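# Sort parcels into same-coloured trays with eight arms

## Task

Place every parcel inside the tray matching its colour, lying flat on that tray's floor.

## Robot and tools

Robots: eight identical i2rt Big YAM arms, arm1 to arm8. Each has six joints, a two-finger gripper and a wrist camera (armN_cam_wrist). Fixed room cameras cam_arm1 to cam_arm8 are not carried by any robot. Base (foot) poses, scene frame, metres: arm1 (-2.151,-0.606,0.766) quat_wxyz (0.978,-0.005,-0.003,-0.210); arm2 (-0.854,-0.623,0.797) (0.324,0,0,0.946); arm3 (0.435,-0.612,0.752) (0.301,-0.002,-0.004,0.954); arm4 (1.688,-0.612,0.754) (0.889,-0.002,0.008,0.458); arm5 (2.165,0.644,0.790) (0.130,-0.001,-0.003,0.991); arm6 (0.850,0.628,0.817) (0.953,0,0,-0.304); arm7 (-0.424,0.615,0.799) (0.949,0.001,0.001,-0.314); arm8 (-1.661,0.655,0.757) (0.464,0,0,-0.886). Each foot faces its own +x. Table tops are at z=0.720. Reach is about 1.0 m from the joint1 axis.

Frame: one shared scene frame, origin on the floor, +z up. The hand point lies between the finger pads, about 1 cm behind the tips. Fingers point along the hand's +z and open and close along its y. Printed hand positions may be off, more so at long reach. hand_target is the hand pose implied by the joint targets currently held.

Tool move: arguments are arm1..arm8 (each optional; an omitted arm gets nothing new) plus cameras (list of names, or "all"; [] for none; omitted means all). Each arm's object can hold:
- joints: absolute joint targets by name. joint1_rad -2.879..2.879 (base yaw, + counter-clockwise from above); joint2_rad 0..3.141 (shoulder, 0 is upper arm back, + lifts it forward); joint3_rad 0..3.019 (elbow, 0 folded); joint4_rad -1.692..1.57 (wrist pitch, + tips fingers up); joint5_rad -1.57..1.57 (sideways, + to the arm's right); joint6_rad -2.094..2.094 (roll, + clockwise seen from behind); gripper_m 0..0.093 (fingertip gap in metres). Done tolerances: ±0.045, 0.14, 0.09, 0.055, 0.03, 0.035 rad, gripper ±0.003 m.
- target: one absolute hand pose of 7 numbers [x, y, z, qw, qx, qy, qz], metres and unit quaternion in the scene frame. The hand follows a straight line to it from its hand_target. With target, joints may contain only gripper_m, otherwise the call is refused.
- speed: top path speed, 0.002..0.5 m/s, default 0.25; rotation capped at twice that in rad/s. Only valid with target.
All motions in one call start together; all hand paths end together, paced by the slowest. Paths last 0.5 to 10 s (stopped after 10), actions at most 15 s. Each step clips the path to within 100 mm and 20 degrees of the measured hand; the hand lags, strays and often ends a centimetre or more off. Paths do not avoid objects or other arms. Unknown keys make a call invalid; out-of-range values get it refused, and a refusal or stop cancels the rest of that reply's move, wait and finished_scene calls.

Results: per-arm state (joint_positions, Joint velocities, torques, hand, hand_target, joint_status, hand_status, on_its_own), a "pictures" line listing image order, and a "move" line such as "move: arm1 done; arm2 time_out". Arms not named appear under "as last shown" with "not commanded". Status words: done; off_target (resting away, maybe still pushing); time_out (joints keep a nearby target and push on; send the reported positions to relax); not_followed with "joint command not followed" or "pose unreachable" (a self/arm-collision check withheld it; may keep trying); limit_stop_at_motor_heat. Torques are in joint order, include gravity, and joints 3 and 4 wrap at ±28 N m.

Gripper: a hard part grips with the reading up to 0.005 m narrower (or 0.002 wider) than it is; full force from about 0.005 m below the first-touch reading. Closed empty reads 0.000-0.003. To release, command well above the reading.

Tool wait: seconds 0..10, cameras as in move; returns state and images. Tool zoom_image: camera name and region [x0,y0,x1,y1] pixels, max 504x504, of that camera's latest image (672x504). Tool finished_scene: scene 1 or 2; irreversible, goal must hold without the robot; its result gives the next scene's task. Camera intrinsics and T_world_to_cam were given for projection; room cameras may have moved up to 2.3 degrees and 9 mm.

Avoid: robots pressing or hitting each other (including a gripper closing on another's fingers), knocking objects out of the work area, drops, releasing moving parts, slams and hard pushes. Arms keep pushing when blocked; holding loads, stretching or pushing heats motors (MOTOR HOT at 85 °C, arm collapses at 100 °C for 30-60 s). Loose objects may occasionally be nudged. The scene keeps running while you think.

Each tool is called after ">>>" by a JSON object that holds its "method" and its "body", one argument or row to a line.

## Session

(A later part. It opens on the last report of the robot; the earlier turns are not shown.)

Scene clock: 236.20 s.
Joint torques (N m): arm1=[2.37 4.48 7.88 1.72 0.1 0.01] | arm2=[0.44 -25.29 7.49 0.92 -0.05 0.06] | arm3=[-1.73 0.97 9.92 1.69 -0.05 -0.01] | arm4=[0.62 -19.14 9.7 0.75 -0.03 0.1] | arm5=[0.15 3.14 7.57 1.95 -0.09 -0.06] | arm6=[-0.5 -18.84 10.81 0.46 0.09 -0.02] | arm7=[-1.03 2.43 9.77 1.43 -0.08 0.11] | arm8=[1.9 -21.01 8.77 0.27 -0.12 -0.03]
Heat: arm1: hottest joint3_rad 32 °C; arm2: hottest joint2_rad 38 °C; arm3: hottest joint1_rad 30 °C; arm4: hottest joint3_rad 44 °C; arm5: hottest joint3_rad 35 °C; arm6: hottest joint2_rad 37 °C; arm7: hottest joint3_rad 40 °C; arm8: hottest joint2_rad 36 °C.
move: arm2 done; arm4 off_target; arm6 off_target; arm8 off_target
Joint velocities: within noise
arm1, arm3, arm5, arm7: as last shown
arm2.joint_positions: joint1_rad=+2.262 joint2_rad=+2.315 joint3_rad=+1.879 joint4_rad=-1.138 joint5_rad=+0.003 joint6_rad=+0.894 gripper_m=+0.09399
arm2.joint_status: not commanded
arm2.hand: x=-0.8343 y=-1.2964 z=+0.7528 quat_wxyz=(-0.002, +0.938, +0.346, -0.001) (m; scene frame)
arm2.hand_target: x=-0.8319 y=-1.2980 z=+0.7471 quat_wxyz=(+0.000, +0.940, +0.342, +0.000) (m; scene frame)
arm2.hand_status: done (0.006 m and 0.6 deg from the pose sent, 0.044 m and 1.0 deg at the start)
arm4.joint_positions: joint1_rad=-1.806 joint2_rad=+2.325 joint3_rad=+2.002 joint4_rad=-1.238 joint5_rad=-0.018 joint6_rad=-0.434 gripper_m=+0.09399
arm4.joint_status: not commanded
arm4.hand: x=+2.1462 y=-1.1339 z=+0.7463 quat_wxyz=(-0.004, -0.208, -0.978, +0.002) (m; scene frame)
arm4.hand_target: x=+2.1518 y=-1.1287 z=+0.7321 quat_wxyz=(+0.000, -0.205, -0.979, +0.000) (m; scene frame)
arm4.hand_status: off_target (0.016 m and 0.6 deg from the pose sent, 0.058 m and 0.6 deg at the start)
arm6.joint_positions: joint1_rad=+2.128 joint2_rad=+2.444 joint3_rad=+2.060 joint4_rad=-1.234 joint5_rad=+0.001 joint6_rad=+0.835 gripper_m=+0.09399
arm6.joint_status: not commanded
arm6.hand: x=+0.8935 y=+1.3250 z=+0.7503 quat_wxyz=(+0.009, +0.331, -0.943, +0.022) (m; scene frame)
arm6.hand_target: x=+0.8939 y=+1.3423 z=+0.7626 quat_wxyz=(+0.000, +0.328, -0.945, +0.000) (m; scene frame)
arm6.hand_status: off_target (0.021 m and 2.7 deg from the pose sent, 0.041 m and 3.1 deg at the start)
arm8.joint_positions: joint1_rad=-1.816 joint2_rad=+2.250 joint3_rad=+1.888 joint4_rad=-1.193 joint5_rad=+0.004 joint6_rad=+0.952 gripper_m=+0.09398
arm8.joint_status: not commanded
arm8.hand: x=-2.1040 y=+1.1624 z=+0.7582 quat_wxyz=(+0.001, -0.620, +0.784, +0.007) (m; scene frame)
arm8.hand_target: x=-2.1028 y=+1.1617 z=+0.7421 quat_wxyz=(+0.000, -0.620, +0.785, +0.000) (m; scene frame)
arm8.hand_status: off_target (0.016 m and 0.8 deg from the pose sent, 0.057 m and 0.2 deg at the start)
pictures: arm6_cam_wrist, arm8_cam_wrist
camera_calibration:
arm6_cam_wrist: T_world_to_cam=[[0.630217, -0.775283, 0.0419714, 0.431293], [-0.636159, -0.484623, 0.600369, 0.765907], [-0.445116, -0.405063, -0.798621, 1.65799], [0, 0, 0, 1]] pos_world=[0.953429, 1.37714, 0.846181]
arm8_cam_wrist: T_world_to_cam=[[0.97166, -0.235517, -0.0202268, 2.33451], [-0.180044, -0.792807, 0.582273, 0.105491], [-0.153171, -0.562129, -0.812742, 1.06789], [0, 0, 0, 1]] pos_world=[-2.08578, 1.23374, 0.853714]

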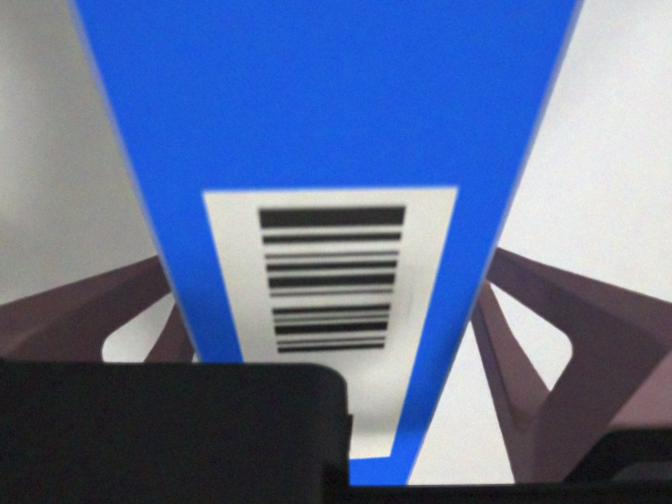

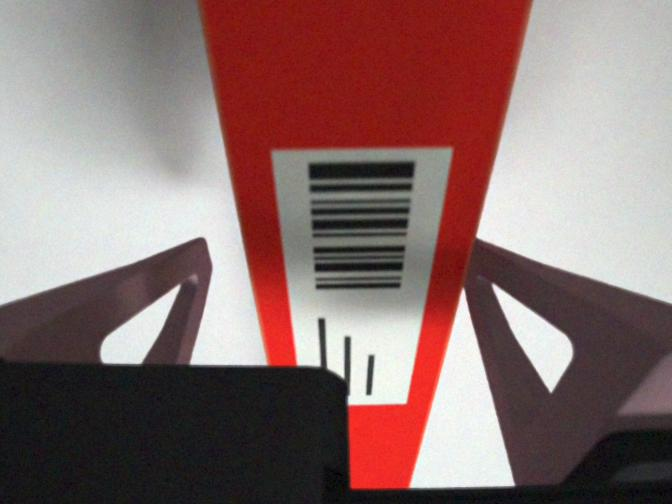

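>>> {"method": "move", "body": {
  "arm8": {"target":[-2.096,1.160,0.724,0,-0.62,0.785,0],"speed":0.15},
  "arm4": {"joints":{"gripper_m":0.055}},
  "arm2": {"joints":{"gripper_m":0.055}},
  "arm6": {"joints":{"gripper_m":0.055}},
  "cameras": ["arm8_cam_wrist"]
}}

>>> {"method": "move", "body": {
  "arm8": {"joints":{"gripper_m":0.055}},
  "cameras": ["arm2_cam_wrist"]
}}

Scene clock: 248.00 s.
Joint torques (N m): arm1=[2.37 4.72 7.99 1.7 0.08 0] | arm2=[0.44 -25.17 7.42 0.91 -0.04 0.06] | arm3=[-1.79 0.97 9.91 1.69 -0.06 -0.02] | arm4=[0.62 -19.14 9.69 0.75 -0.03 0.1] | arm5=[0.21 2.84 7.43 1.65 -0.07 -0.08] | arm6=[-0.56 -18.96 10.81 0.43 0.18 -0.02] | arm7=[-1.08 2.32 9.76 1.47 -0.07 0.11] | arm8=[1.26 -20.66 8.38 0.27 -0.13 -0.09]
Heat: arm1: hottest joint3_rad 32 °C; arm2: hottest joint2_rad 39 °C; arm3: hottest joint1_rad 30 °C; arm4: hottest joint3_rad 44 °C; arm5: hottest joint3_rad 35 °C; arm6: hottest joint2_rad 37 °C; arm7: hottest joint3_rad 40 °C; arm8: hottest joint2_rad 36 °C.
move: arm2 off_target; arm4 off_target; arm6 off_target; arm8 off_target
Joint velocities: within noise
arm1, arm3, arm5, arm7: as last shown
arm2.joint_positions: joint1_rad=+2.262 joint2_rad=+2.315 joint3_rad=+1.879 joint4_rad=-1.138 joint5_rad=+0.002 joint6_rad=+0.894 gripper_m=+0.05926
arm2.joint_status: gripper_m off_target (ended at +0.05929, target +0.05500)
arm2.hand: x=-0.8342 y=-1.2964 z=+0.7528 quat_wxyz=(-0.002, +0.938, +0.346, -0.001) (m; scene frame)
arm2.hand_target: x=-0.8319 y=-1.2980 z=+0.7471 quat_wxyz=(+0.000, +0.940, +0.342, +0.000) (m; scene frame)
arm2.hand_status: not commanded
arm4.joint_positions: joint1_rad=-1.806 joint2_rad=+2.325 joint3_rad=+2.002 joint4_rad=-1.238 joint5_rad=-0.017 joint6_rad=-0.434 gripper_m=+0.05986
arm4.joint_status: gripper_m off_target (ended at +0.05989, target +0.05500)
arm4.hand: x=+2.1462 y=-1.1339 z=+0.7463 quat_wxyz=(-0.004, -0.208, -0.978, +0.002) (m; scene frame)
arm4.hand_target: x=+2.1517 y=-1.1287 z=+0.7321 quat_wxyz=(+0.000, -0.205, -0.979, +0.000) (m; scene frame)
arm4.hand_status: not commanded
arm6.joint_positions: joint1_rad=+2.128 joint2_rad=+2.444 joint3_rad=+2.060 joint4_rad=-1.234 joint5_rad=-0.002 joint6_rad=+0.835 gripper_m=+0.06058
arm6.joint_status: gripper_m off_target (ended at +0.06061, target +0.05500)
arm6.hand: x=+0.8930 y=+1.3252 z=+0.7503 quat_wxyz=(+0.010, +0.331, -0.943, +0.021) (m; scene frame)
arm6.hand_target: x=+0.8938 y=+1.3423 z=+0.7626 quat_wxyz=(+0.000, +0.328, -0.945, +0.000) (m; scene frame)
arm6.hand_status: not commanded
arm8.joint_positions: joint1_rad=-1.817 joint2_rad=+2.251 joint3_rad=+1.847 joint4_rad=-1.146 joint5_rad=+0.004 joint6_rad=+0.952 gripper_m=+0.09398
arm8.joint_status: not commanded
arm8.hand: x=-2.1007 y=+1.1597 z=+0.7434 quat_wxyz=(+0.001, -0.620, +0.785, +0.010) (m; scene frame)
arm8.hand_target: x=-2.0957 y=+1.1597 z=+0.7244 quat_wxyz=(+0.000, -0.620, +0.785, +0.000) (m; scene frame)
arm8.hand_status: off_target (0.020 m and 1.2 deg from the pose sent, 0.035 m and 0.8 deg at the start)
pictures: arm8_cam_wrist
camera_calibration:
arm8_cam_wrist: T_world_to_cam=[[0.971303, -0.236506, -0.0251897, 2.33435], [-0.178609, -0.795235, 0.579396, 0.12064], [-0.157063, -0.55827, -0.814657, 1.04363], [0, 0, 0, 1]] pos_world=[-2.0819, 1.23065, 0.839107]

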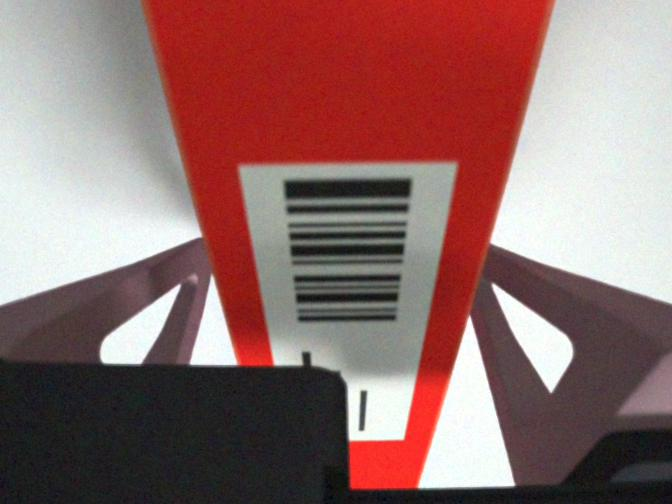

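Scene clock: 248.63 s.
Joint torques (N m): arm1=[2.26 4.48 8.05 1.76 0.08 -0.02] | arm2=[0.44 -25.17 7.42 0.92 -0.04 0.06] | arm3=[-1.61 0.97 9.91 1.7 -0.06 -0.01] | arm4=[0.62 -19.14 9.7 0.76 -0.03 0.09] | arm5=[-0.91 3.08 7.36 1.83 -0.07 -0.01] | arm6=[-0.56 -18.96 10.82 0.42 0.18 -0.02] | arm7=[-1.14 2.32 9.77 1.43 -0.07 0.11] | arm8=[1.55 -20.54 8.42 0.23 -0.11 -0.08]
Heat: arm1: hottest joint3_rad 32 °C; arm2: hottest joint2_rad 39 °C; arm3: hottest joint1_rad 30 °C; arm4: hottest joint3_rad 44 °C; arm5: hottest joint3_rad 35 °C; arm6: hottest joint2_rad 37 °C; arm7: hottest joint3_rad 40 °C; arm8: hottest joint2_rad 36 °C.
move: arm8 off_target
Joint velocities: within noise
arm1, arm2, arm3, arm4, arm5, arm6, arm7: as last shown
arm8.joint_positions: joint1_rad=-1.817 joint2_rad=+2.251 joint3_rad=+1.847 joint4_rad=-1.146 joint5_rad=+0.003 joint6_rad=+0.952 gripper_m=+0.06017
arm8.joint_status: gripper_m off_target (ended at +0.06019, target +0.05500)
arm8.hand: x=-2.1007 y=+1.1597 z=+0.7434 quat_wxyz=(+0.001, -0.620, +0.785, +0.010) (m; scene frame)
arm8.hand_target: x=-2.0956 y=+1.1596 z=+0.7244 quat_wxyz=(+0.000, -0.620, +0.785, +0.000) (m; scene frame)
arm8.hand_status: not commanded
pictures: arm2_cam_wrist
camera_calibration:
arm2_cam_wrist: T_world_to_cam=[[-0.64573, 0.763373, 0.0171581, 0.436812], [0.62628, 0.516642, 0.583827, 0.757122], [0.436813, 0.387741, -0.811697, 1.59859], [0, 0, 0, 1]] pos_world=[-0.890393, -1.34445, 0.848048]

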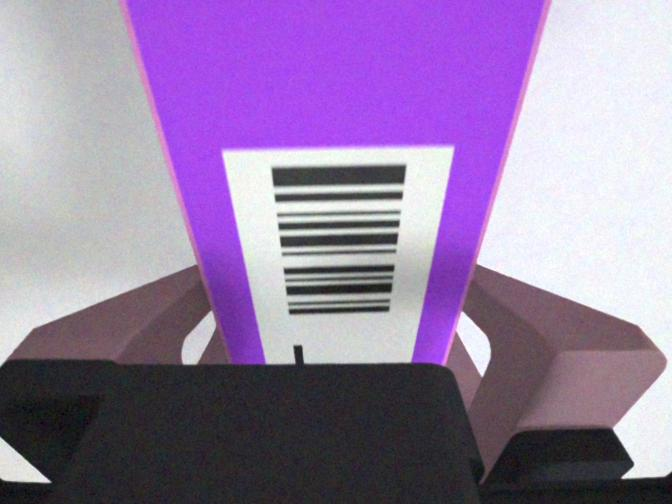

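>>> {"method": "move", "body": {
  "arm2": {"target":[-0.848,-1.01,1.06,0,0.9397,0.342,0],"speed":0.3},
  "arm4": {"target":[1.933,-0.903,1.06,0,0.2054,0.9787,0],"speed":0.3},
  "arm6": {"target":[0.877,1.008,1.06,0,-0.328,0.9447,0],"speed":0.3},
  "arm8": {"target":[-1.91,0.942,1.06,0,-0.62,0.785,0],"speed":0.3},
  "cameras": ["cam_arm2","cam_arm4","cam_arm6","cam_arm8"]
}}

Scene clock: 289.63 s.
Joint torques (N m): arm1=[1.9 4.48 7.92 1.7 0.07 0.01] | arm2=[-0.32 -11.34 8.44 0.1 -0.01 -0.11] | arm3=[-1.67 0.97 9.95 1.68 -0.06 -0.01] | arm4=[-1.67 -7.94 10.8 -0.23 -0.04 -0.01] | arm5=[-0.67 3.31 7.36 1.78 -0.08 -0.03] | arm6=[-1.14 -7.94 8.79 -0.21 0.17 -0.1] | arm7=[-1.2 2.37 9.78 1.46 -0.08 0.11] | arm8=[1.55 -9.29 11.66 -0.59 -0.11 -0.04]
Heat: arm1: hottest joint3_rad 32 °C; arm2: hottest joint2_rad 41 °C; arm3: hottest joint1_rad 30 °C; arm4: hottest joint3_rad 43 °C; arm5: hottest joint3_rad 35 °C; arm6: hottest joint2_rad 37 °C; arm7: hottest joint3_rad 40 °C; arm8: hottest joint2_rad 36 °C.
move: arm2 done; arm4 done; arm6 done; arm8 done
Joint velocities: within noise
arm1, arm3, arm5, arm7: as last shown
arm2.joint_positions: joint1_rad=+2.255 joint2_rad=+1.344 joint3_rad=+1.330 joint4_rad=-1.544 joint5_rad=+0.002 joint6_rad=+0.894 gripper_m=+0.05926
arm2.joint_status: not commanded
arm2.hand: x=-0.8457 y=-1.0111 z=+1.0605 quat_wxyz=(+0.005, +0.939, +0.343, -0.003) (m; scene frame)
arm2.hand_target: x=-0.8479 y=-1.0100 z=+1.0601 quat_wxyz=(+0.000, +0.940, +0.342, +0.000) (m; scene frame)
arm2.hand_status: done (0.003 m and 0.7 deg from the pose sent, 0.420 m and 0.6 deg at the start)
arm4.joint_positions: joint1_rad=-1.825 joint2_rad=+1.334 joint3_rad=+1.430 joint4_rad=-1.658 joint5_rad=-0.017 joint6_rad=-0.467 gripper_m=+0.05986
arm4.joint_status: not commanded
arm4.hand: x=+1.9383 y=-0.8990 z=+1.0592 quat_wxyz=(-0.004, -0.201, -0.979, +0.002) (m; scene frame)
arm4.hand_target: x=+1.9331 y=-0.9029 z=+1.0599 quat_wxyz=(+0.000, -0.205, -0.979, +0.000) (m; scene frame)
arm4.hand_status: done (0.007 m and 0.7 deg from the pose sent, 0.444 m and 0.6 deg at the start)
arm6.joint_positions: joint1_rad=+2.128 joint2_rad=+1.344 joint3_rad=+1.262 joint4_rad=-1.493 joint5_rad=-0.002 joint6_rad=+0.835 gripper_m=+0.06058
arm6.joint_status: not commanded
arm6.hand: x=+0.8739 y=+1.0101 z=+1.0550 quat_wxyz=(+0.002, +0.331, -0.944, +0.001) (m; scene frame)
arm6.hand_target: x=+0.8769 y=+1.0081 z=+1.0600 quat_wxyz=(+0.000, +0.328, -0.945, +0.000) (m; scene frame)
arm6.hand_status: done (0.006 m and 0.4 deg from the pose sent, 0.444 m and 2.7 deg at the start)
arm8.joint_positions: joint1_rad=-1.817 joint2_rad=+1.330 joint3_rad=+1.399 joint4_rad=-1.649 joint5_rad=+0.003 joint6_rad=+0.952 gripper_m=+0.06017
arm8.joint_status: not commanded
arm8.hand: x=-1.9080 y=+0.9394 z=+1.0522 quat_wxyz=(+0.001, -0.620, +0.785, -0.005) (m; scene frame)
arm8.hand_target: x=-1.9099 y=+0.9420 z=+1.0600 quat_wxyz=(+0.000, -0.620, +0.785, +0.000) (m; scene frame)
arm8.hand_status: done (0.008 m and 0.6 deg from the pose sent, 0.429 m and 1.2 deg at the start)
pictures: cam_arm2, cam_arm4, cam_arm6, cam_arm8

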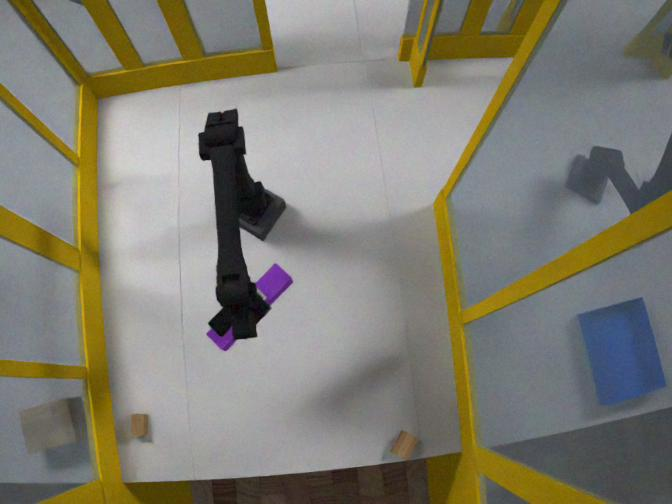

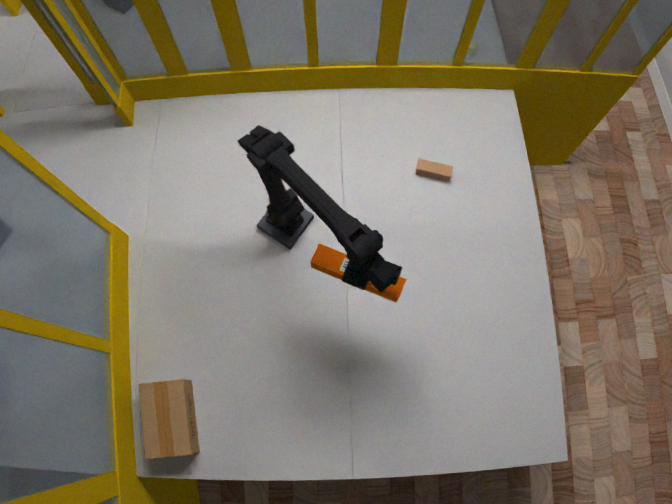

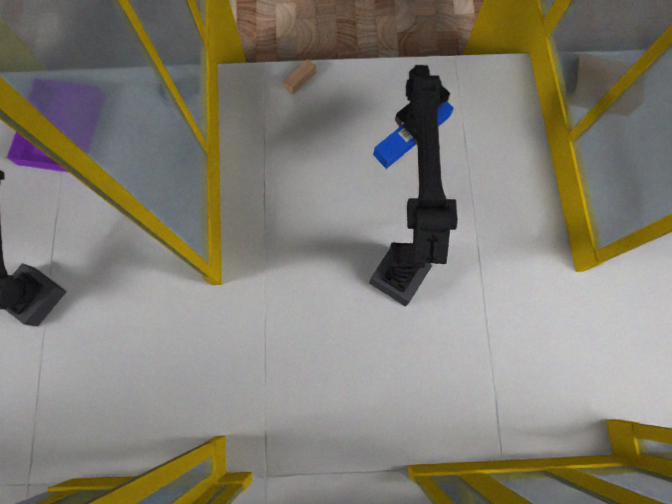

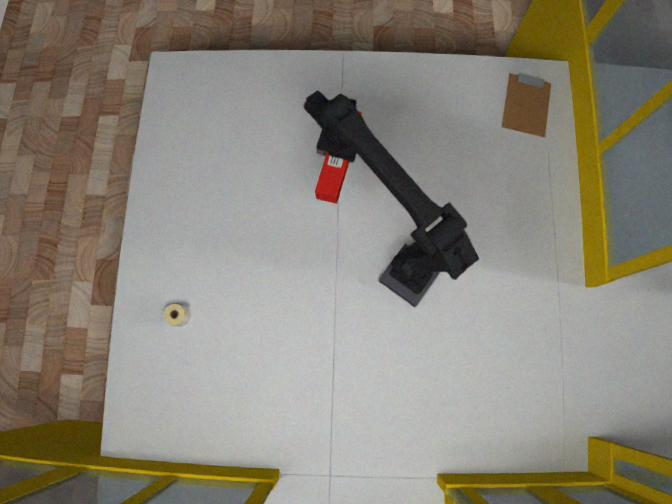

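>>> {"method": "move", "body": {
  "arm2": {"joints":{"joint1_rad":-1.415,"joint6_rad":-0.506}},
  "arm4": {"joints":{"joint1_rad":1.878,"joint6_rad":-0.314}},
  "arm6": {"joints":{"joint1_rad":-1.346,"joint6_rad":-0.393}},
  "arm8": {"joints":{"joint1_rad":0.412,"joint6_rad":-0.194}},
  "cameras": ["cam_arm2","cam_arm4","cam_arm6","cam_arm8"]
}}

Scene clock: 301.80 s.
Joint torques (N m): arm1=[2.43 4.54 7.97 1.65 0.09 -0.02] | arm2=[0.09 -13.33 8.43 0.16 -0.1 -0.22] | arm3=[-1.61 0.97 9.94 1.68 -0.06 -0.01] | arm4=[1.32 -9.7 10.78 -0.2 -0.1 0.1] | arm5=[0.21 2.9 7.45 1.73 -0.07 -0.06] | arm6=[-1.08 -8.7 8.79 -0.17 -0.03 -0.19] | arm7=[-1.08 2.32 9.8 1.43 -0.08 0.12] | arm8=[2.08 -10.17 11.66 -0.51 -0.11 -0.11]
Heat: arm1: hottest joint3_rad 32 °C; arm2: hottest joint2_rad 38 °C; arm3: hottest joint1_rad 30 °C; arm4: hottest joint3_rad 43 °C; arm5: hottest joint3_rad 35 °C; arm6: hottest joint3_rad 37 °C; arm7: hottest joint3_rad 40 °C; arm8: hottest joint2_rad 35 °C.
move: arm2 done; arm4 done; arm6 done; arm8 done
Joint velocities: within noise
arm1.joint_positions: joint1_rad=+1.444 joint2_rad=+0.521 joint3_rad=+1.431 joint4_rad=-1.508 joint5_rad=+0.032 joint6_rad=-0.133 gripper_m=+0.09398
arm1.joint_status: not commanded
arm1.hand: x=-2.0618 y=-0.4631 z=+1.3059 quat_wxyz=(-0.427, +0.478, -0.745, -0.183) (m; scene frame)
arm1.hand_target: x=-2.0651 y=-0.4646 z=+1.3137 quat_wxyz=(-0.434, +0.480, -0.738, -0.190) (m; scene frame)
arm1.hand_status: not commanded
arm2.joint_positions: joint1_rad=-1.413 joint2_rad=+1.364 joint3_rad=+1.330 joint4_rad=-1.544 joint5_rad=+0.001 joint6_rad=-0.491 gripper_m=+0.05929
arm2.joint_status: all done
arm2.hand: x=-0.6653 y=-0.2815 z=+1.0541 quat_wxyz=(+0.003, +0.703, -0.711, +0.001) (m; scene frame)
arm2.hand_target: x=-0.6665 y=-0.2849 z=+1.0608 quat_wxyz=(-0.001, +0.707, -0.707, -0.001) (m; scene frame)
arm2.hand_status: not commanded
arm3.joint_positions: joint1_rad=-1.195 joint2_rad=+0.623 joint3_rad=+1.443 joint4_rad=-1.225 joint5_rad=+0.214 joint6_rad=-0.288 gripper_m=+0.09397
arm3.joint_status: not commanded
arm3.hand: x=+0.5230 y=-0.3933 z=+1.3440 quat_wxyz=(-0.522, +0.561, -0.612, -0.197) (m; scene frame)
arm3.hand_target: x=+0.5250 y=-0.3980 z=+1.3573 quat_wxyz=(-0.534, +0.550, -0.610, -0.201) (m; scene frame)
arm3.hand_status: not commanded
arm4.joint_positions: joint1_rad=+1.868 joint2_rad=+1.355 joint3_rad=+1.430 joint4_rad=-1.659 joint5_rad=-0.016 joint6_rad=-0.321 gripper_m=+0.06002
arm4.joint_status: all done
arm4.hand: x=+1.3256 y=-0.4890 z=+1.0548 quat_wxyz=(+0.014, +1.000, -0.001, -0.002) (m; scene frame)
arm4.hand_target: x=+1.3281 y=-0.4939 z=+1.0631 quat_wxyz=(+0.012, +1.000, +0.001, -0.008) (m; scene frame)
arm4.hand_status: not commanded
arm5.joint_positions: joint1_rad=+0.632 joint2_rad=+0.625 joint3_rad=+1.427 joint4_rad=-1.371 joint5_rad=+0.119 joint6_rad=-0.097 gripper_m=+0.09397
arm5.joint_status: not commanded
arm5.hand: x=+1.9442 y=+0.5783 z=+1.3387 quat_wxyz=(+0.011, +0.860, +0.177, -0.479) (m; scene frame)
arm5.hand_target: x=+1.9468 y=+0.5776 z=+1.3512 quat_wxyz=(+0.015, +0.852, +0.177, -0.492) (m; scene frame)
arm5.hand_status: not commanded
arm6.joint_positions: joint1_rad=-1.340 joint2_rad=+1.352 joint3_rad=+1.262 joint4_rad=-1.494 joint5_rad=+0.001 joint6_rad=-0.384 gripper_m=+0.06054
arm6.joint_status: all done
arm6.hand: x=+0.7053 y=+0.2737 z=+1.0522 quat_wxyz=(+0.003, -0.708, -0.706, -0.006) (m; scene frame)
arm6.hand_target: x=+0.7042 y=+0.2769 z=+1.0600 quat_wxyz=(+0.000, -0.707, -0.707, +0.000) (m; scene frame)
arm6.hand_status: not commanded
arm7.joint_positions: joint1_rad=-1.061 joint2_rad=+0.496 joint3_rad=+1.379 joint4_rad=-1.460 joint5_rad=-0.022 joint6_rad=+0.046 gripper_m=+0.09397
arm7.joint_status: not commanded
arm7.hand: x=-0.4421 y=+0.4448 z=+1.3303 quat_wxyz=(-0.329, -0.671, -0.569, +0.344) (m; scene frame)
arm7.hand_target: x=-0.4433 y=+0.4477 z=+1.3403 quat_wxyz=(-0.334, -0.669, -0.563, +0.353) (m; scene frame)
arm7.hand_status: not commanded
arm8.joint_positions: joint1_rad=+0.408 joint2_rad=+1.341 joint3_rad=+1.399 joint4_rad=-1.650 joint5_rad=+0.001 joint6_rad=-0.187 gripper_m=+0.06014
arm8.joint_status: all done
arm8.hand: x=-1.7361 y=+0.2851 z=+1.0491 quat_wxyz=(+0.006, -0.711, -0.703, -0.008) (m; scene frame)
arm8.hand_target: x=-1.7348 y=+0.2833 z=+1.0606 quat_wxyz=(+0.000, -0.707, -0.707, +0.001) (m; scene frame)
arm8.hand_status: not commanded
pictures: cam_arm2, cam_arm4, cam_arm6, cam_arm8

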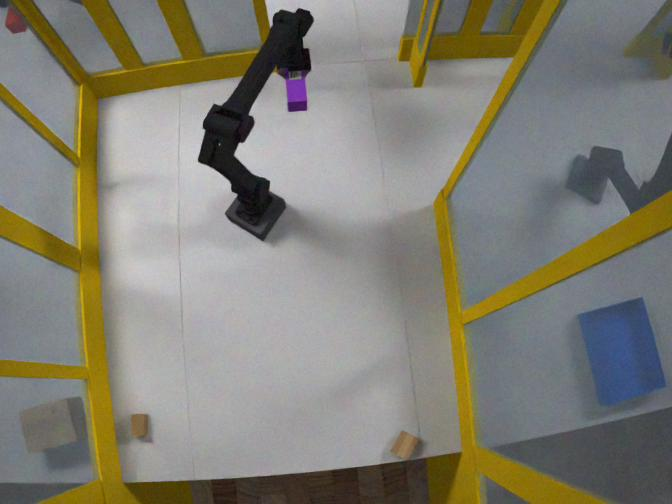

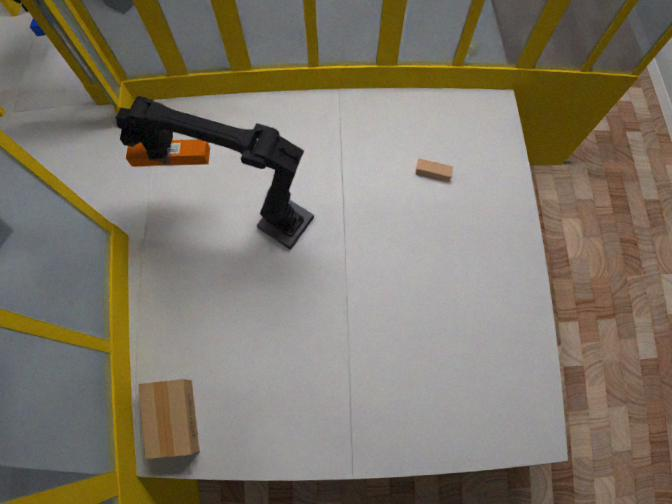

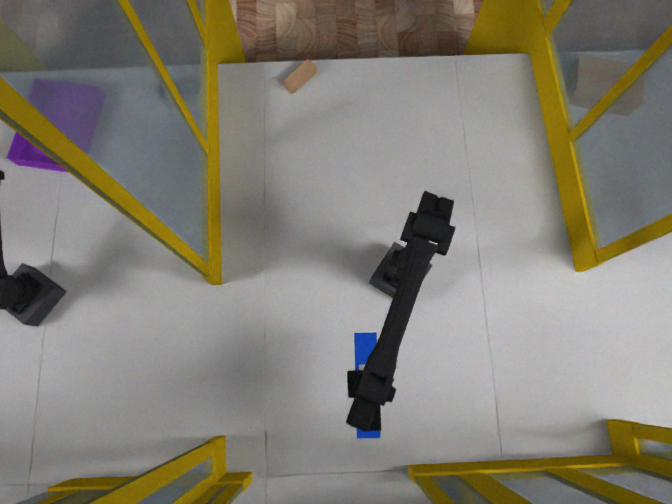

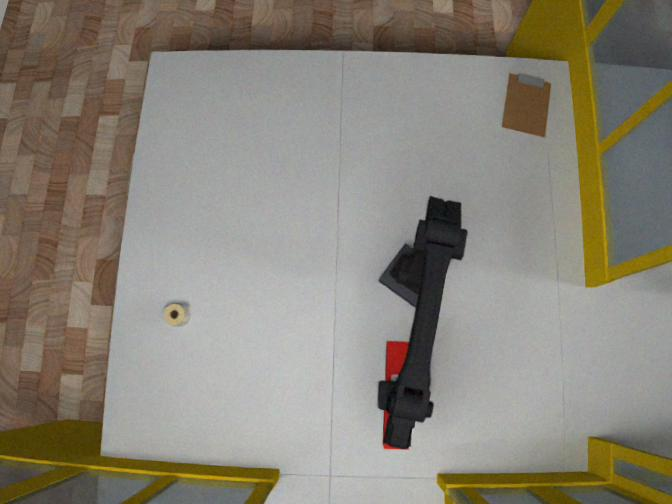

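>>> {"method": "move", "body": {
  "arm2": {"target":[-0.51,0.0,0.82,0,-0.7071,0.7071,0],"speed":0.3},
  "arm4": {"target":[1.02,-0.40,0.82,0,1,0,0],"speed":0.3},
  "arm6": {"target":[0.59,-0.01,0.82,0,0.7071,0.7071,0],"speed":0.3},
  "arm8": {"target":[-1.79,-0.01,0.82,0,0.7071,0.7071,0],"speed":0.3},
  "cameras": ["cam_arm2","cam_arm6"]
}}

Scene clock: 314.53 s.
Joint torques (N m): arm1=[2.08 4.66 7.99 1.69 0.09 0.01] | arm2=[0.21 -26.34 11.92 0.05 -0.05 -0.19] | arm3=[-1.73 0.97 9.92 1.7 -0.06 -0.02] | arm4=[1.79 -18.9 15.13 -0.28 -0.01 0.11] | arm5=[-0.09 2.43 7.47 1.77 -0.08 -0.05] | arm6=[-0.56 -17.55 12.29 -0.25 -0.05 -0.12] | arm7=[-1.26 2.43 9.74 1.48 -0.06 0.11] | arm8=[2.32 -21.6 13.96 -0.61 -0.11 -0.05]
Heat: arm1: hottest joint3_rad 32 °C; arm2: hottest joint2_rad 36 °C; arm3: hottest joint1_rad 30 °C; arm4: hottest joint3_rad 44 °C; arm5: hottest joint3_rad 35 °C; arm6: hottest joint3_rad 37 °C; arm7: hottest joint3_rad 41 °C; arm8: hottest joint2_rad 35 °C.
move: arm2 off_target; arm4 off_target; arm6 off_target; arm8 off_target
Joint velocities: within noise
arm1, arm3, arm5, arm7: as last shown
arm2.joint_positions: joint1_rad=-1.413 joint2_rad=+2.349 joint3_rad=+2.088 joint4_rad=-1.344 joint5_rad=+0.001 joint6_rad=-0.491 gripper_m=+0.05929
arm2.joint_status: not commanded
arm2.hand: x=-0.5177 y=-0.0128 z=+0.8064 quat_wxyz=(+0.016, +0.703, -0.711, +0.005) (m; scene frame)
arm2.hand_target: x=-0.5104 y=-0.0007 z=+0.8203 quat_wxyz=(-0.001, +0.707, -0.707, +0.000) (m; scene frame)
arm2.hand_status: off_target (0.020 m and 2.0 deg from the pose sent, 0.398 m and 0.8 deg at the start)
arm4.joint_positions: joint1_rad=+1.872 joint2_rad=+2.278 joint3_rad=+2.075 joint4_rad=-1.406 joint5_rad=+0.010 joint6_rad=-0.310 gripper_m=+0.06002
arm4.joint_status: not commanded
arm4.hand: x=+1.0389 y=-0.3951 z=+0.8106 quat_wxyz=(+0.006, +1.000, -0.003, +0.014) (m; scene frame)
arm4.hand_target: x=+1.0212 y=-0.4004 z=+0.8201 quat_wxyz=(+0.000, +1.000, +0.000, -0.001) (m; scene frame)
arm4.hand_status: off_target (0.022 m and 1.8 deg from the pose sent, 0.395 m and 1.7 deg at the start)
arm6.joint_positions: joint1_rad=-1.340 joint2_rad=+2.293 joint3_rad=+1.930 joint4_rad=-1.245 joint5_rad=+0.001 joint6_rad=-0.384 gripper_m=+0.06054
arm6.joint_status: not commanded
arm6.hand: x=+0.5967 y=+0.0070 z=+0.8055 quat_wxyz=(+0.008, -0.708, -0.706, -0.017) (m; scene frame)
arm6.hand_target: x=+0.5905 y=-0.0092 z=+0.8204 quat_wxyz=(+0.000, -0.707, -0.707, +0.001) (m; scene frame)
arm6.hand_status: off_target (0.023 m and 2.1 deg from the pose sent, 0.384 m and 0.7 deg at the start)
arm8.joint_positions: joint1_rad=+0.409 joint2_rad=+2.204 joint3_rad=+1.946 joint4_rad=-1.340 joint5_rad=+0.001 joint6_rad=-0.187 gripper_m=+0.06014
arm8.joint_status: not commanded
arm8.hand: x=-1.7914 y=+0.0051 z=+0.8104 quat_wxyz=(+0.008, -0.711, -0.704, -0.011) (m; scene frame)
arm8.hand_target: x=-1.7899 y=-0.0093 z=+0.8203 quat_wxyz=(+0.000, -0.707, -0.707, +0.001) (m; scene frame)
arm8.hand_status: off_target (0.018 m and 1.6 deg from the pose sent, 0.377 m and 1.3 deg at the start)
pictures: cam_arm2, cam_arm6

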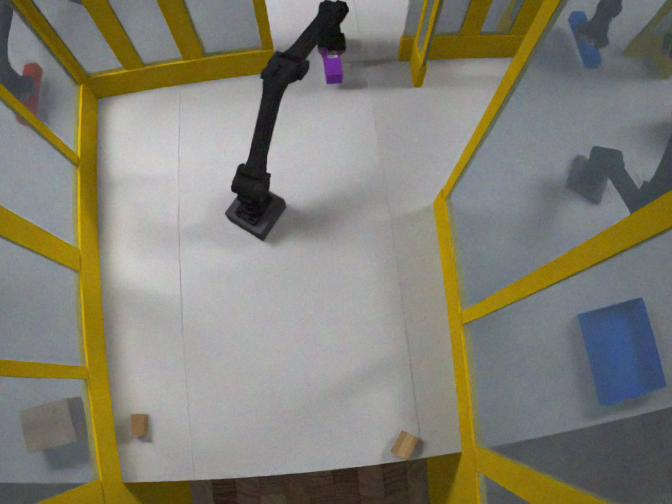

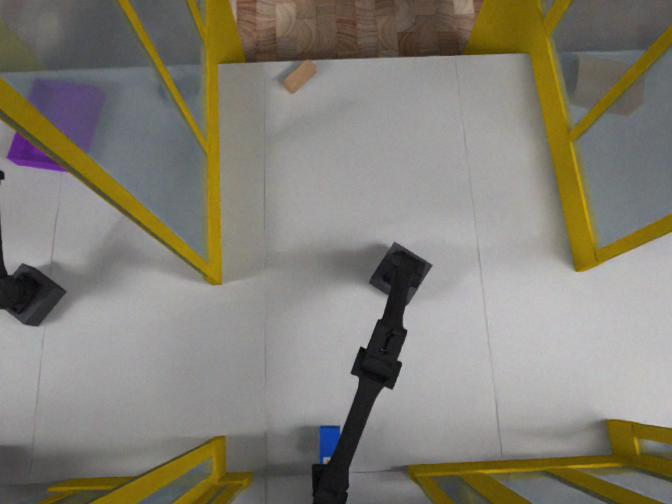

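>>> {"method": "move", "body": {
  "arm2": {"target":[-0.506,0.01,0.757,0,-0.7071,0.7071,0],"speed":0.12},
  "arm4": {"target":[1.012,-0.403,0.752,0,1,0,0],"speed":0.12},
  "arm6": {"target":[0.588,-0.02,0.758,0,0.7071,0.7071,0],"speed":0.12},
  "arm8": {"target":[-1.79,-0.02,0.752,0,0.7071,0.7071,0],"speed":0.12},
  "cameras": ["arm2_cam_wrist","arm4_cam_wrist","arm6_cam_wrist","arm8_cam_wrist"]
}}

Scene clock: 325.10 s.
Joint torques (N m): arm1=[2.08 4.42 7.92 1.78 0.12 0.02] | arm2=[0.32 -25.7 11.26 0.79 -0.03 -0.16] | arm3=[-1.67 0.85 9.89 1.68 -0.06 -0.01] | arm4=[1.79 -19.72 11.44 0.69 -0.02 0.12] | arm5=[0.38 2.49 7.41 1.78 -0.11 -0.04] | arm6=[-0.32 -17.44 11.63 0.42 -0.03 -0.09] | arm7=[-1.03 2.14 9.74 1.47 -0.08 0.1] | arm8=[2.26 -22.36 11.52 0.17 -0.13 -0.05]
Heat: arm1: hottest joint3_rad 32 °C; arm2: hottest joint3_rad 39 °C; arm3: hottest joint1_rad 30 °C; arm4: hottest joint3_rad 46 °C; arm5: hottest joint3_rad 35 °C; arm6: hottest joint3_rad 38 °C; arm7: hottest joint3_rad 41 °C; arm8: hottest joint3_rad 37 °C.
move: arm2 off_target; arm4 off_target; arm6 off_target; arm8 off_target
Joint velocities: within noise
arm1, arm3, arm5, arm7: as last shown
arm2.joint_positions: joint1_rad=-1.413 joint2_rad=+2.429 joint3_rad=+2.102 joint4_rad=-1.277 joint5_rad=+0.000 joint6_rad=-0.492 gripper_m=+0.05926
arm2.joint_status: not commanded
arm2.hand: x=-0.5132 y=-0.0044 z=+0.7559 quat_wxyz=(+0.016, +0.703, -0.711, +0.005) (m; scene frame)
arm2.hand_target: x=-0.5064 y=+0.0094 z=+0.7573 quat_wxyz=(+0.000, +0.707, -0.707, +0.000) (m; scene frame)
arm2.hand_status: off_target (0.016 m and 2.0 deg from the pose sent, 0.056 m and 2.0 deg at the start)
arm4.joint_positions: joint1_rad=+1.878 joint2_rad=+2.358 joint3_rad=+2.075 joint4_rad=-1.310 joint5_rad=+0.010 joint6_rad=-0.304 gripper_m=+0.06002
arm4.joint_status: not commanded
arm4.hand: x=+1.0227 y=-0.3953 z=+0.7563 quat_wxyz=(+0.003, +1.000, -0.003, +0.006) (m; scene frame)
arm4.hand_target: x=+1.0124 y=-0.4032 z=+0.7520 quat_wxyz=(+0.000, +1.000, +0.000, +0.000) (m; scene frame)
arm4.hand_status: off_target (0.014 m and 0.9 deg from the pose sent, 0.065 m and 1.7 deg at the start)
arm6.joint_positions: joint1_rad=-1.340 joint2_rad=+2.383 joint3_rad=+1.946 joint4_rad=-1.178 joint5_rad=+0.001 joint6_rad=-0.384 gripper_m=+0.06054
arm6.joint_status: not commanded
arm6.hand: x=+0.5938 y=-0.0001 z=+0.7520 quat_wxyz=(+0.009, -0.708, -0.706, -0.020) (m; scene frame)
arm6.hand_target: x=+0.5885 y=-0.0192 z=+0.7587 quat_wxyz=(+0.000, -0.707, -0.707, +0.000) (m; scene frame)
arm6.hand_status: off_target (0.022 m and 2.5 deg from the pose sent, 0.055 m and 2.1 deg at the start)
arm8.joint_positions: joint1_rad=+0.412 joint2_rad=+2.294 joint3_rad=+1.946 joint4_rad=-1.248 joint5_rad=+0.001 joint6_rad=-0.187 gripper_m=+0.06014
arm8.joint_status: not commanded
arm8.hand: x=-1.7922 y=-0.0079 z=+0.7515 quat_wxyz=(+0.007, -0.710, -0.704, -0.010) (m; scene frame)
arm8.hand_target: x=-1.7899 y=-0.0196 z=+0.7521 quat_wxyz=(+0.000, -0.707, -0.707, +0.000) (m; scene frame)
arm8.hand_status: off_target (0.012 m and 1.5 deg from the pose sent, 0.063 m and 1.6 deg at the start)
pictures: arm2_cam_wrist, arm4_cam_wrist, arm6_cam_wrist, arm8_cam_wrist
camera_calibration:
arm2_cam_wrist: T_world_to_cam=[[0.999864, -0.0162005, -0.00319714, 0.514272], [-0.0109363, -0.794729, 0.606866, -0.463483], [-0.0123724, -0.606748, -0.794798, 0.712363], [0, 0, 0, 1]] pos_world=[-0.510457, 0.0722124, 0.849101]
arm4_cam_wrist: T_world_to_cam=[[-0.00735572, 0.999962, 0.00465631, 0.396718], [0.806219, 0.00317573, 0.591608, -1.26594], [0.591571, 0.00810572, -0.806212, 0.132854], [0, 0, 0, 1]] pos_world=[0.944948, -0.393759, 0.8542]
arm6_cam_wrist: T_world_to_cam=[[-0.99995, -0.00447162, -0.00892865, 0.599049], [-0.00897899, 0.79389, 0.607995, -0.445971], [0.00436965, 0.608045, -0.793891, 0.718815], [0, 0, 0, 1]] pos_world=[0.591874, -0.0803411, 0.847158]
arm8_cam_wrist: T_world_to_cam=[[-0.99982, 0.0132103, -0.0135818, -1.78059], [0.002165, 0.791803, 0.610772, -0.444485], [0.0188226, 0.610633, -0.79169, 0.754058], [0, 0, 0, 1]] pos_world=[-1.79351, -0.0849862, 0.844276]

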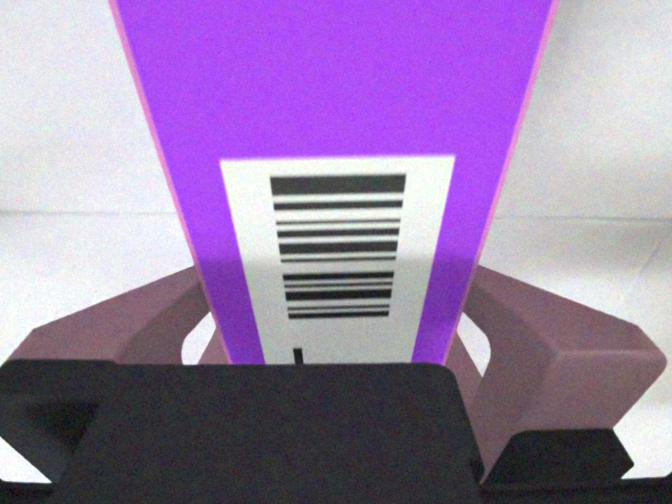

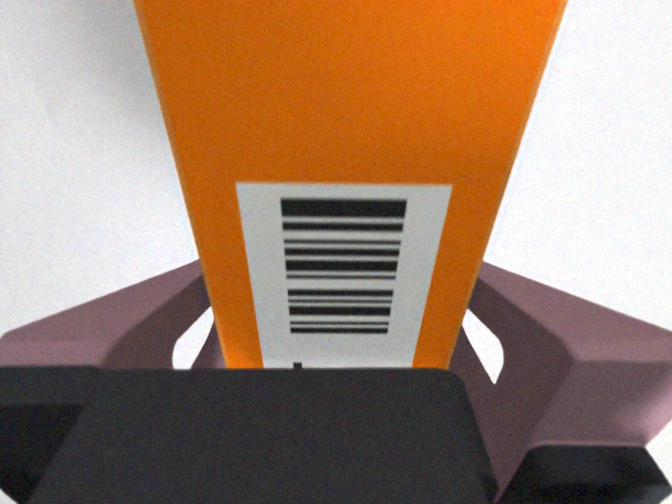

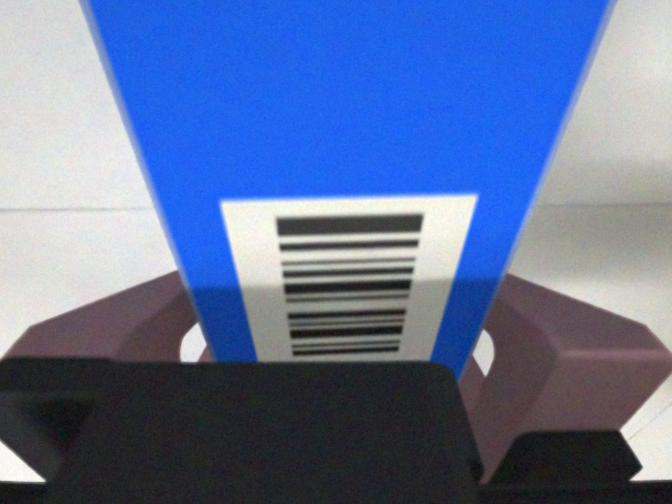

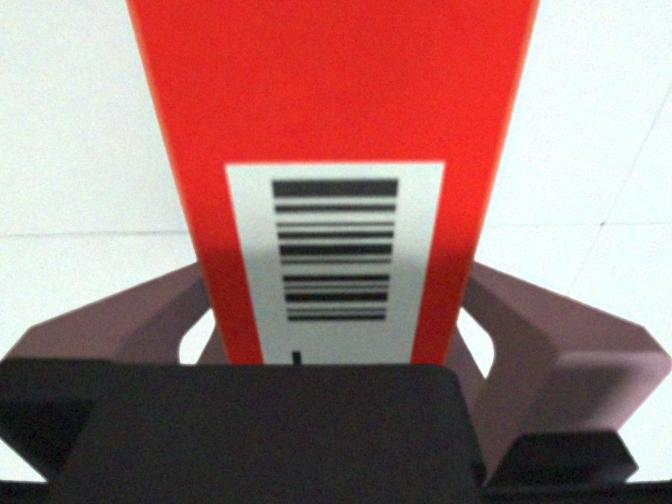

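>>> {"method": "move", "body": {
  "arm2": {"target":[-0.506,0.01,0.750,0,-0.7071,0.7071,0],"speed":0.1},
  "arm4": {"target":[1.012,-0.403,0.740,0,1,0,0],"speed":0.1},
  "arm6": {"target":[0.588,-0.02,0.755,0,0.7071,0.7071,0],"speed":0.1},
  "arm8": {"target":[-1.79,-0.02,0.741,0,0.7071,0.7071,0],"speed":0.1},
  "cameras": []
}}

>>> {"method": "move", "body": {
  "arm2": {"joints":{"gripper_m":0.093}},
  "arm4": {"joints":{"gripper_m":0.093}},
  "arm6": {"joints":{"gripper_m":0.093}},
  "arm8": {"joints":{"gripper_m":0.093}},
  "cameras": ["arm2_cam_wrist","arm4_cam_wrist","arm6_cam_wrist","arm8_cam_wrist"]
}}

Scene clock: 338.40 s.
Joint torques (N m): arm1=[2.08 4.84 8.02 1.72 0.09 0.01] | arm2=[0.32 -25.11 10.92 0.91 -0.03 -0.16] | arm3=[-1.61 1.08 9.89 1.7 -0.07 -0.01] | arm4=[1.73 -19.14 10.45 0.8 -0.01 0.11] | arm5=[-0.56 2.73 7.47 1.89 -0.07 -0.06] | arm6=[-0.38 -17.08 11.55 0.43 -0.04 -0.09] | arm7=[-1.08 2.37 9.83 1.42 -0.09 0.11] | arm8=[2.43 -21.25 10.73 0.24 -0.14 -0.04]
Heat: arm1: hottest joint3_rad 32 °C; arm2: hottest joint3_rad 38 °C; arm3: hottest joint1_rad 30 °C; arm4: hottest joint3_rad 46 °C; arm5: hottest joint3_rad 35 °C; arm6: hottest joint3_rad 39 °C; arm7: hottest joint3_rad 41 °C; arm8: hottest joint3_rad 38 °C.
move: arm2 off_target; arm4 off_target; arm6 off_target; arm8 off_target
Joint velocities: within noise
arm1, arm3, arm5, arm7: as last shown
arm2.joint_positions: joint1_rad=-1.413 joint2_rad=+2.431 joint3_rad=+2.102 joint4_rad=-1.269 joint5_rad=+0.000 joint6_rad=-0.492 gripper_m=+0.05926
arm2.joint_status: not commanded
arm2.hand: x=-0.5122 y=-0.0027 z=+0.7551 quat_wxyz=(+0.012, +0.703, -0.711, +0.003) (m; scene frame)
arm2.hand_target: x=-0.5064 y=+0.0095 z=+0.7503 quat_wxyz=(+0.000, +0.707, -0.707, +0.000) (m; scene frame)
arm2.hand_status: off_target (0.015 m and 1.6 deg from the pose sent, 0.017 m and 2.0 deg at the start)
arm4.joint_positions: joint1_rad=+1.878 joint2_rad=+2.360 joint3_rad=+2.075 joint4_rad=-1.287 joint5_rad=+0.011 joint6_rad=-0.304 gripper_m=+0.06002
arm4.joint_status: not commanded
arm4.hand: x=+1.0176 y=-0.3936 z=+0.7550 quat_wxyz=(+0.000, +1.000, -0.003, -0.003) (m; scene frame)
arm4.hand_target: x=+1.0127 y=-0.4031 z=+0.7400 quat_wxyz=(+0.000, +1.000, +0.000, +0.000) (m; scene frame)
arm4.hand_status: off_target (0.019 m and 0.6 deg from the pose sent, 0.021 m and 0.9 deg at the start)
arm6.joint_positions: joint1_rad=-1.340 joint2_rad=+2.383 joint3_rad=+1.946 joint4_rad=-1.174 joint5_rad=+0.001 joint6_rad=-0.384 gripper_m=+0.06054
arm6.joint_status: not commanded
arm6.hand: x=+0.5935 y=-0.0009 z=+0.7515 quat_wxyz=(+0.008, -0.708, -0.706, -0.018) (m; scene frame)
arm6.hand_target: x=+0.5885 y=-0.0192 z=+0.7556 quat_wxyz=(+0.000, -0.707, -0.707, +0.000) (m; scene frame)
arm6.hand_status: off_target (0.020 m and 2.3 deg from the pose sent, 0.021 m and 2.5 deg at the start)
arm8.joint_positions: joint1_rad=+0.412 joint2_rad=+2.294 joint3_rad=+1.946 joint4_rad=-1.227 joint5_rad=+0.001 joint6_rad=-0.187 gripper_m=+0.06014
arm8.joint_status: not commanded
arm8.hand: x=-1.7932 y=-0.0130 z=+0.7514 quat_wxyz=(+0.002, -0.710, -0.705, -0.001) (m; scene frame)
arm8.hand_target: x=-1.7900 y=-0.0196 z=+0.7410 quat_wxyz=(+0.000, -0.707, -0.707, +0.000) (m; scene frame)
arm8.hand_status: off_target (0.013 m and 0.5 deg from the pose sent, 0.016 m and 1.5 deg at the start)
pictures: none
No camera images: "cameras" was empty.

Scene clock: 339.17 s.
Joint torques (N m): arm1=[2.55 4.66 7.98 1.72 0.1 0.01] | arm2=[0.38 -26.4 10.86 0.87 -0.03 -0.17] | arm3=[-1.67 1.03 9.91 1.7 -0.06 -0.01] | arm4=[1.73 -19.14 10.47 0.75 -0.02 0.11] | arm5=[0.09 2.73 7.49 1.8 -0.07 -0.06] | arm6=[-0.38 -17.49 11.51 0.43 -0.04 -0.09] | arm7=[-1.08 2.26 9.74 1.46 -0.07 0.11] | arm8=[2.55 -21.25 10.63 0.2 -0.12 -0.06]
Heat: arm1: hottest joint3_rad 32 °C; arm2: hottest joint3_rad 38 °C; arm3: hottest joint1_rad 30 °C; arm4: hottest joint3_rad 46 °C; arm5: hottest joint3_rad 35 °C; arm6: hottest joint3_rad 39 °C; arm7: hottest joint3_rad 41 °C; arm8: hottest joint3_rad 38 °C.
move: arm2 done; arm4 done; arm6 done; arm8 done
Joint velocities: within noise
arm1, arm3, arm5, arm7: as last shown
arm2.joint_positions: joint1_rad=-1.413 joint2_rad=+2.445 joint3_rad=+2.102 joint4_rad=-1.268 joint5_rad=+0.000 joint6_rad=-0.492 gripper_m=+0.09290
arm2.joint_status: all done
arm2.hand: x=-0.5134 y=-0.0048 z=+0.7454 quat_wxyz=(+0.019, +0.703, -0.711, +0.005) (m; scene frame)
arm2.hand_target: x=-0.5064 y=+0.0095 z=+0.7504 quat_wxyz=(+0.000, +0.707, -0.707, +0.000) (m; scene frame)
arm2.hand_status: not commanded
arm4.joint_positions: joint1_rad=+1.878 joint2_rad=+2.360 joint3_rad=+2.075 joint4_rad=-1.287 joint5_rad=+0.011 joint6_rad=-0.304 gripper_m=+0.09288
arm4.joint_status: all done
arm4.hand: x=+1.0176 y=-0.3936 z=+0.7550 quat_wxyz=(+0.000, +1.000, -0.004, -0.003) (m; scene frame)
arm4.hand_target: x=+1.0126 y=-0.4031 z=+0.7401 quat_wxyz=(+0.000, +1.000, +0.000, +0.000) (m; scene frame)
arm4.hand_status: not commanded
arm6.joint_positions: joint1_rad=-1.340 joint2_rad=+2.390 joint3_rad=+1.946 joint4_rad=-1.174 joint5_rad=+0.001 joint6_rad=-0.384 gripper_m=+0.09286
arm6.joint_status: all done
arm6.hand: x=+0.5939 y=+0.0002 z=+0.7472 quat_wxyz=(+0.009, -0.708, -0.706, -0.021) (m; scene frame)
arm6.hand_target: x=+0.5884 y=-0.0193 z=+0.7557 quat_wxyz=(+0.000, -0.707, -0.707, +0.000) (m; scene frame)
arm6.hand_status: not commanded
arm8.joint_positions: joint1_rad=+0.412 joint2_rad=+2.294 joint3_rad=+1.946 joint4_rad=-1.227 joint5_rad=+0.001 joint6_rad=-0.187 gripper_m=+0.09290
arm8.joint_status: all done
arm8.hand: x=-1.7932 y=-0.0130 z=+0.7514 quat_wxyz=(+0.002, -0.710, -0.705, -0.001) (m; scene frame)
arm8.hand_target: x=-1.7900 y=-0.0196 z=+0.7410 quat_wxyz=(+0.000, -0.707, -0.707, +0.000) (m; scene frame)
arm8.hand_status: not commanded
pictures: arm2_cam_wrist, arm4_cam_wrist, arm6_cam_wrist, arm8_cam_wrist
camera_calibration:
arm2_cam_wrist: T_world_to_cam=[[0.999851, -0.0162066, -0.00589549, 0.516401], [-0.00923011, -0.791664, 0.610887, -0.459383], [-0.0145677, -0.610742, -0.791696, 0.700313], [0, 0, 0, 1]] pos_world=[-0.510362, 0.0724029, 0.838111]
arm4_cam_wrist: T_world_to_cam=[[-0.00654446, 0.999912, 0.0115649, 0.388918], [0.817813, -0.00130334, 0.575482, -1.26249], [0.575446, 0.0132241, -0.817733, 0.161872], [0, 0, 0, 1]] pos_world=[0.941881, -0.39267, 0.854413]
arm6_cam_wrist: T_world_to_cam=[[-0.999941, -0.00442971, -0.00993921, 0.599853], [-0.00957268, 0.792421, 0.609899, -0.444299], [0.00517437, 0.609958, -0.792417, 0.713282], [0, 0, 0, 1]] pos_world=[0.591874, -0.0803427, 0.842157]
arm8_cam_wrist: T_world_to_cam=[[-0.999867, 0.0129907, -0.00985278, -1.7844], [0.00459294, 0.804244, 0.594281, -0.423619], [0.0156441, 0.594157, -0.804197, 0.760604], [0, 0, 0, 1]] pos_world=[-1.79412, -0.0880448, 0.845843]

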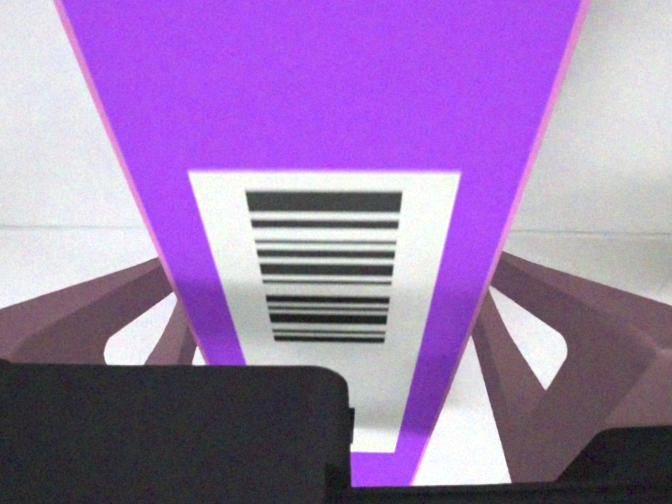

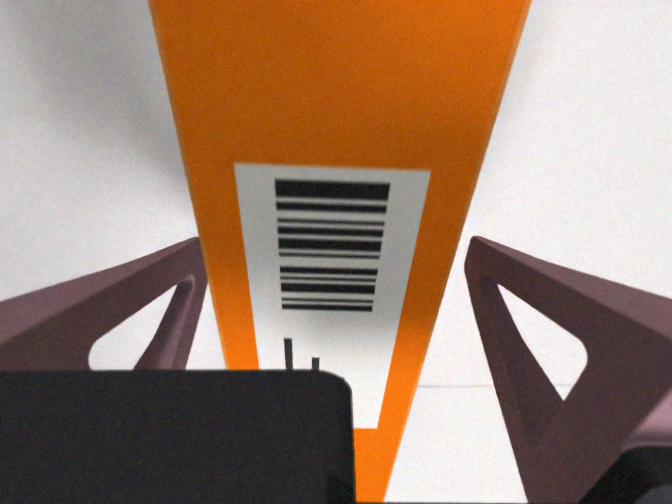

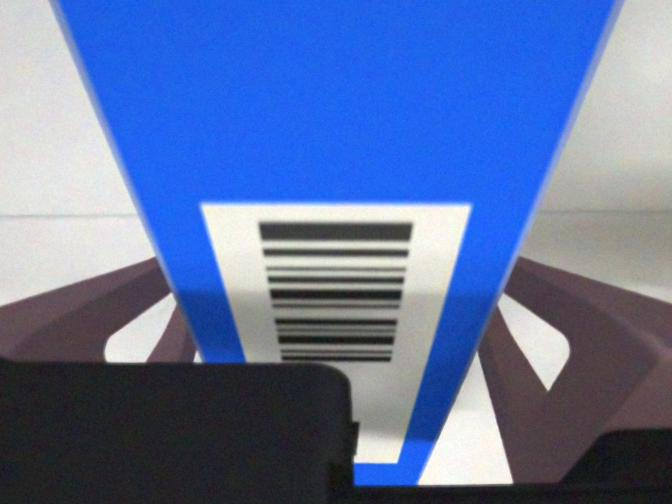

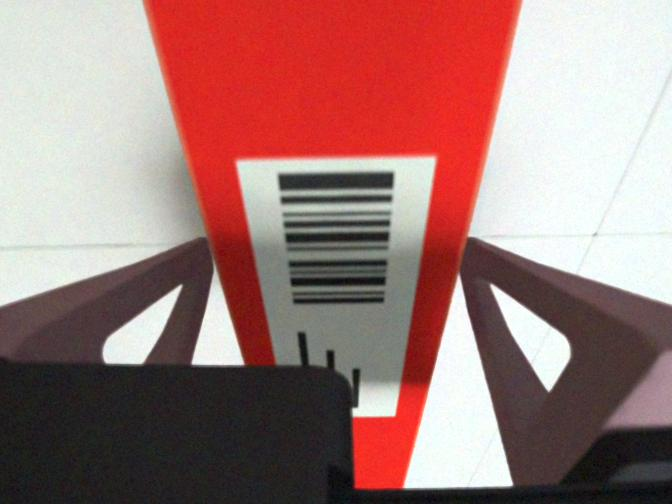

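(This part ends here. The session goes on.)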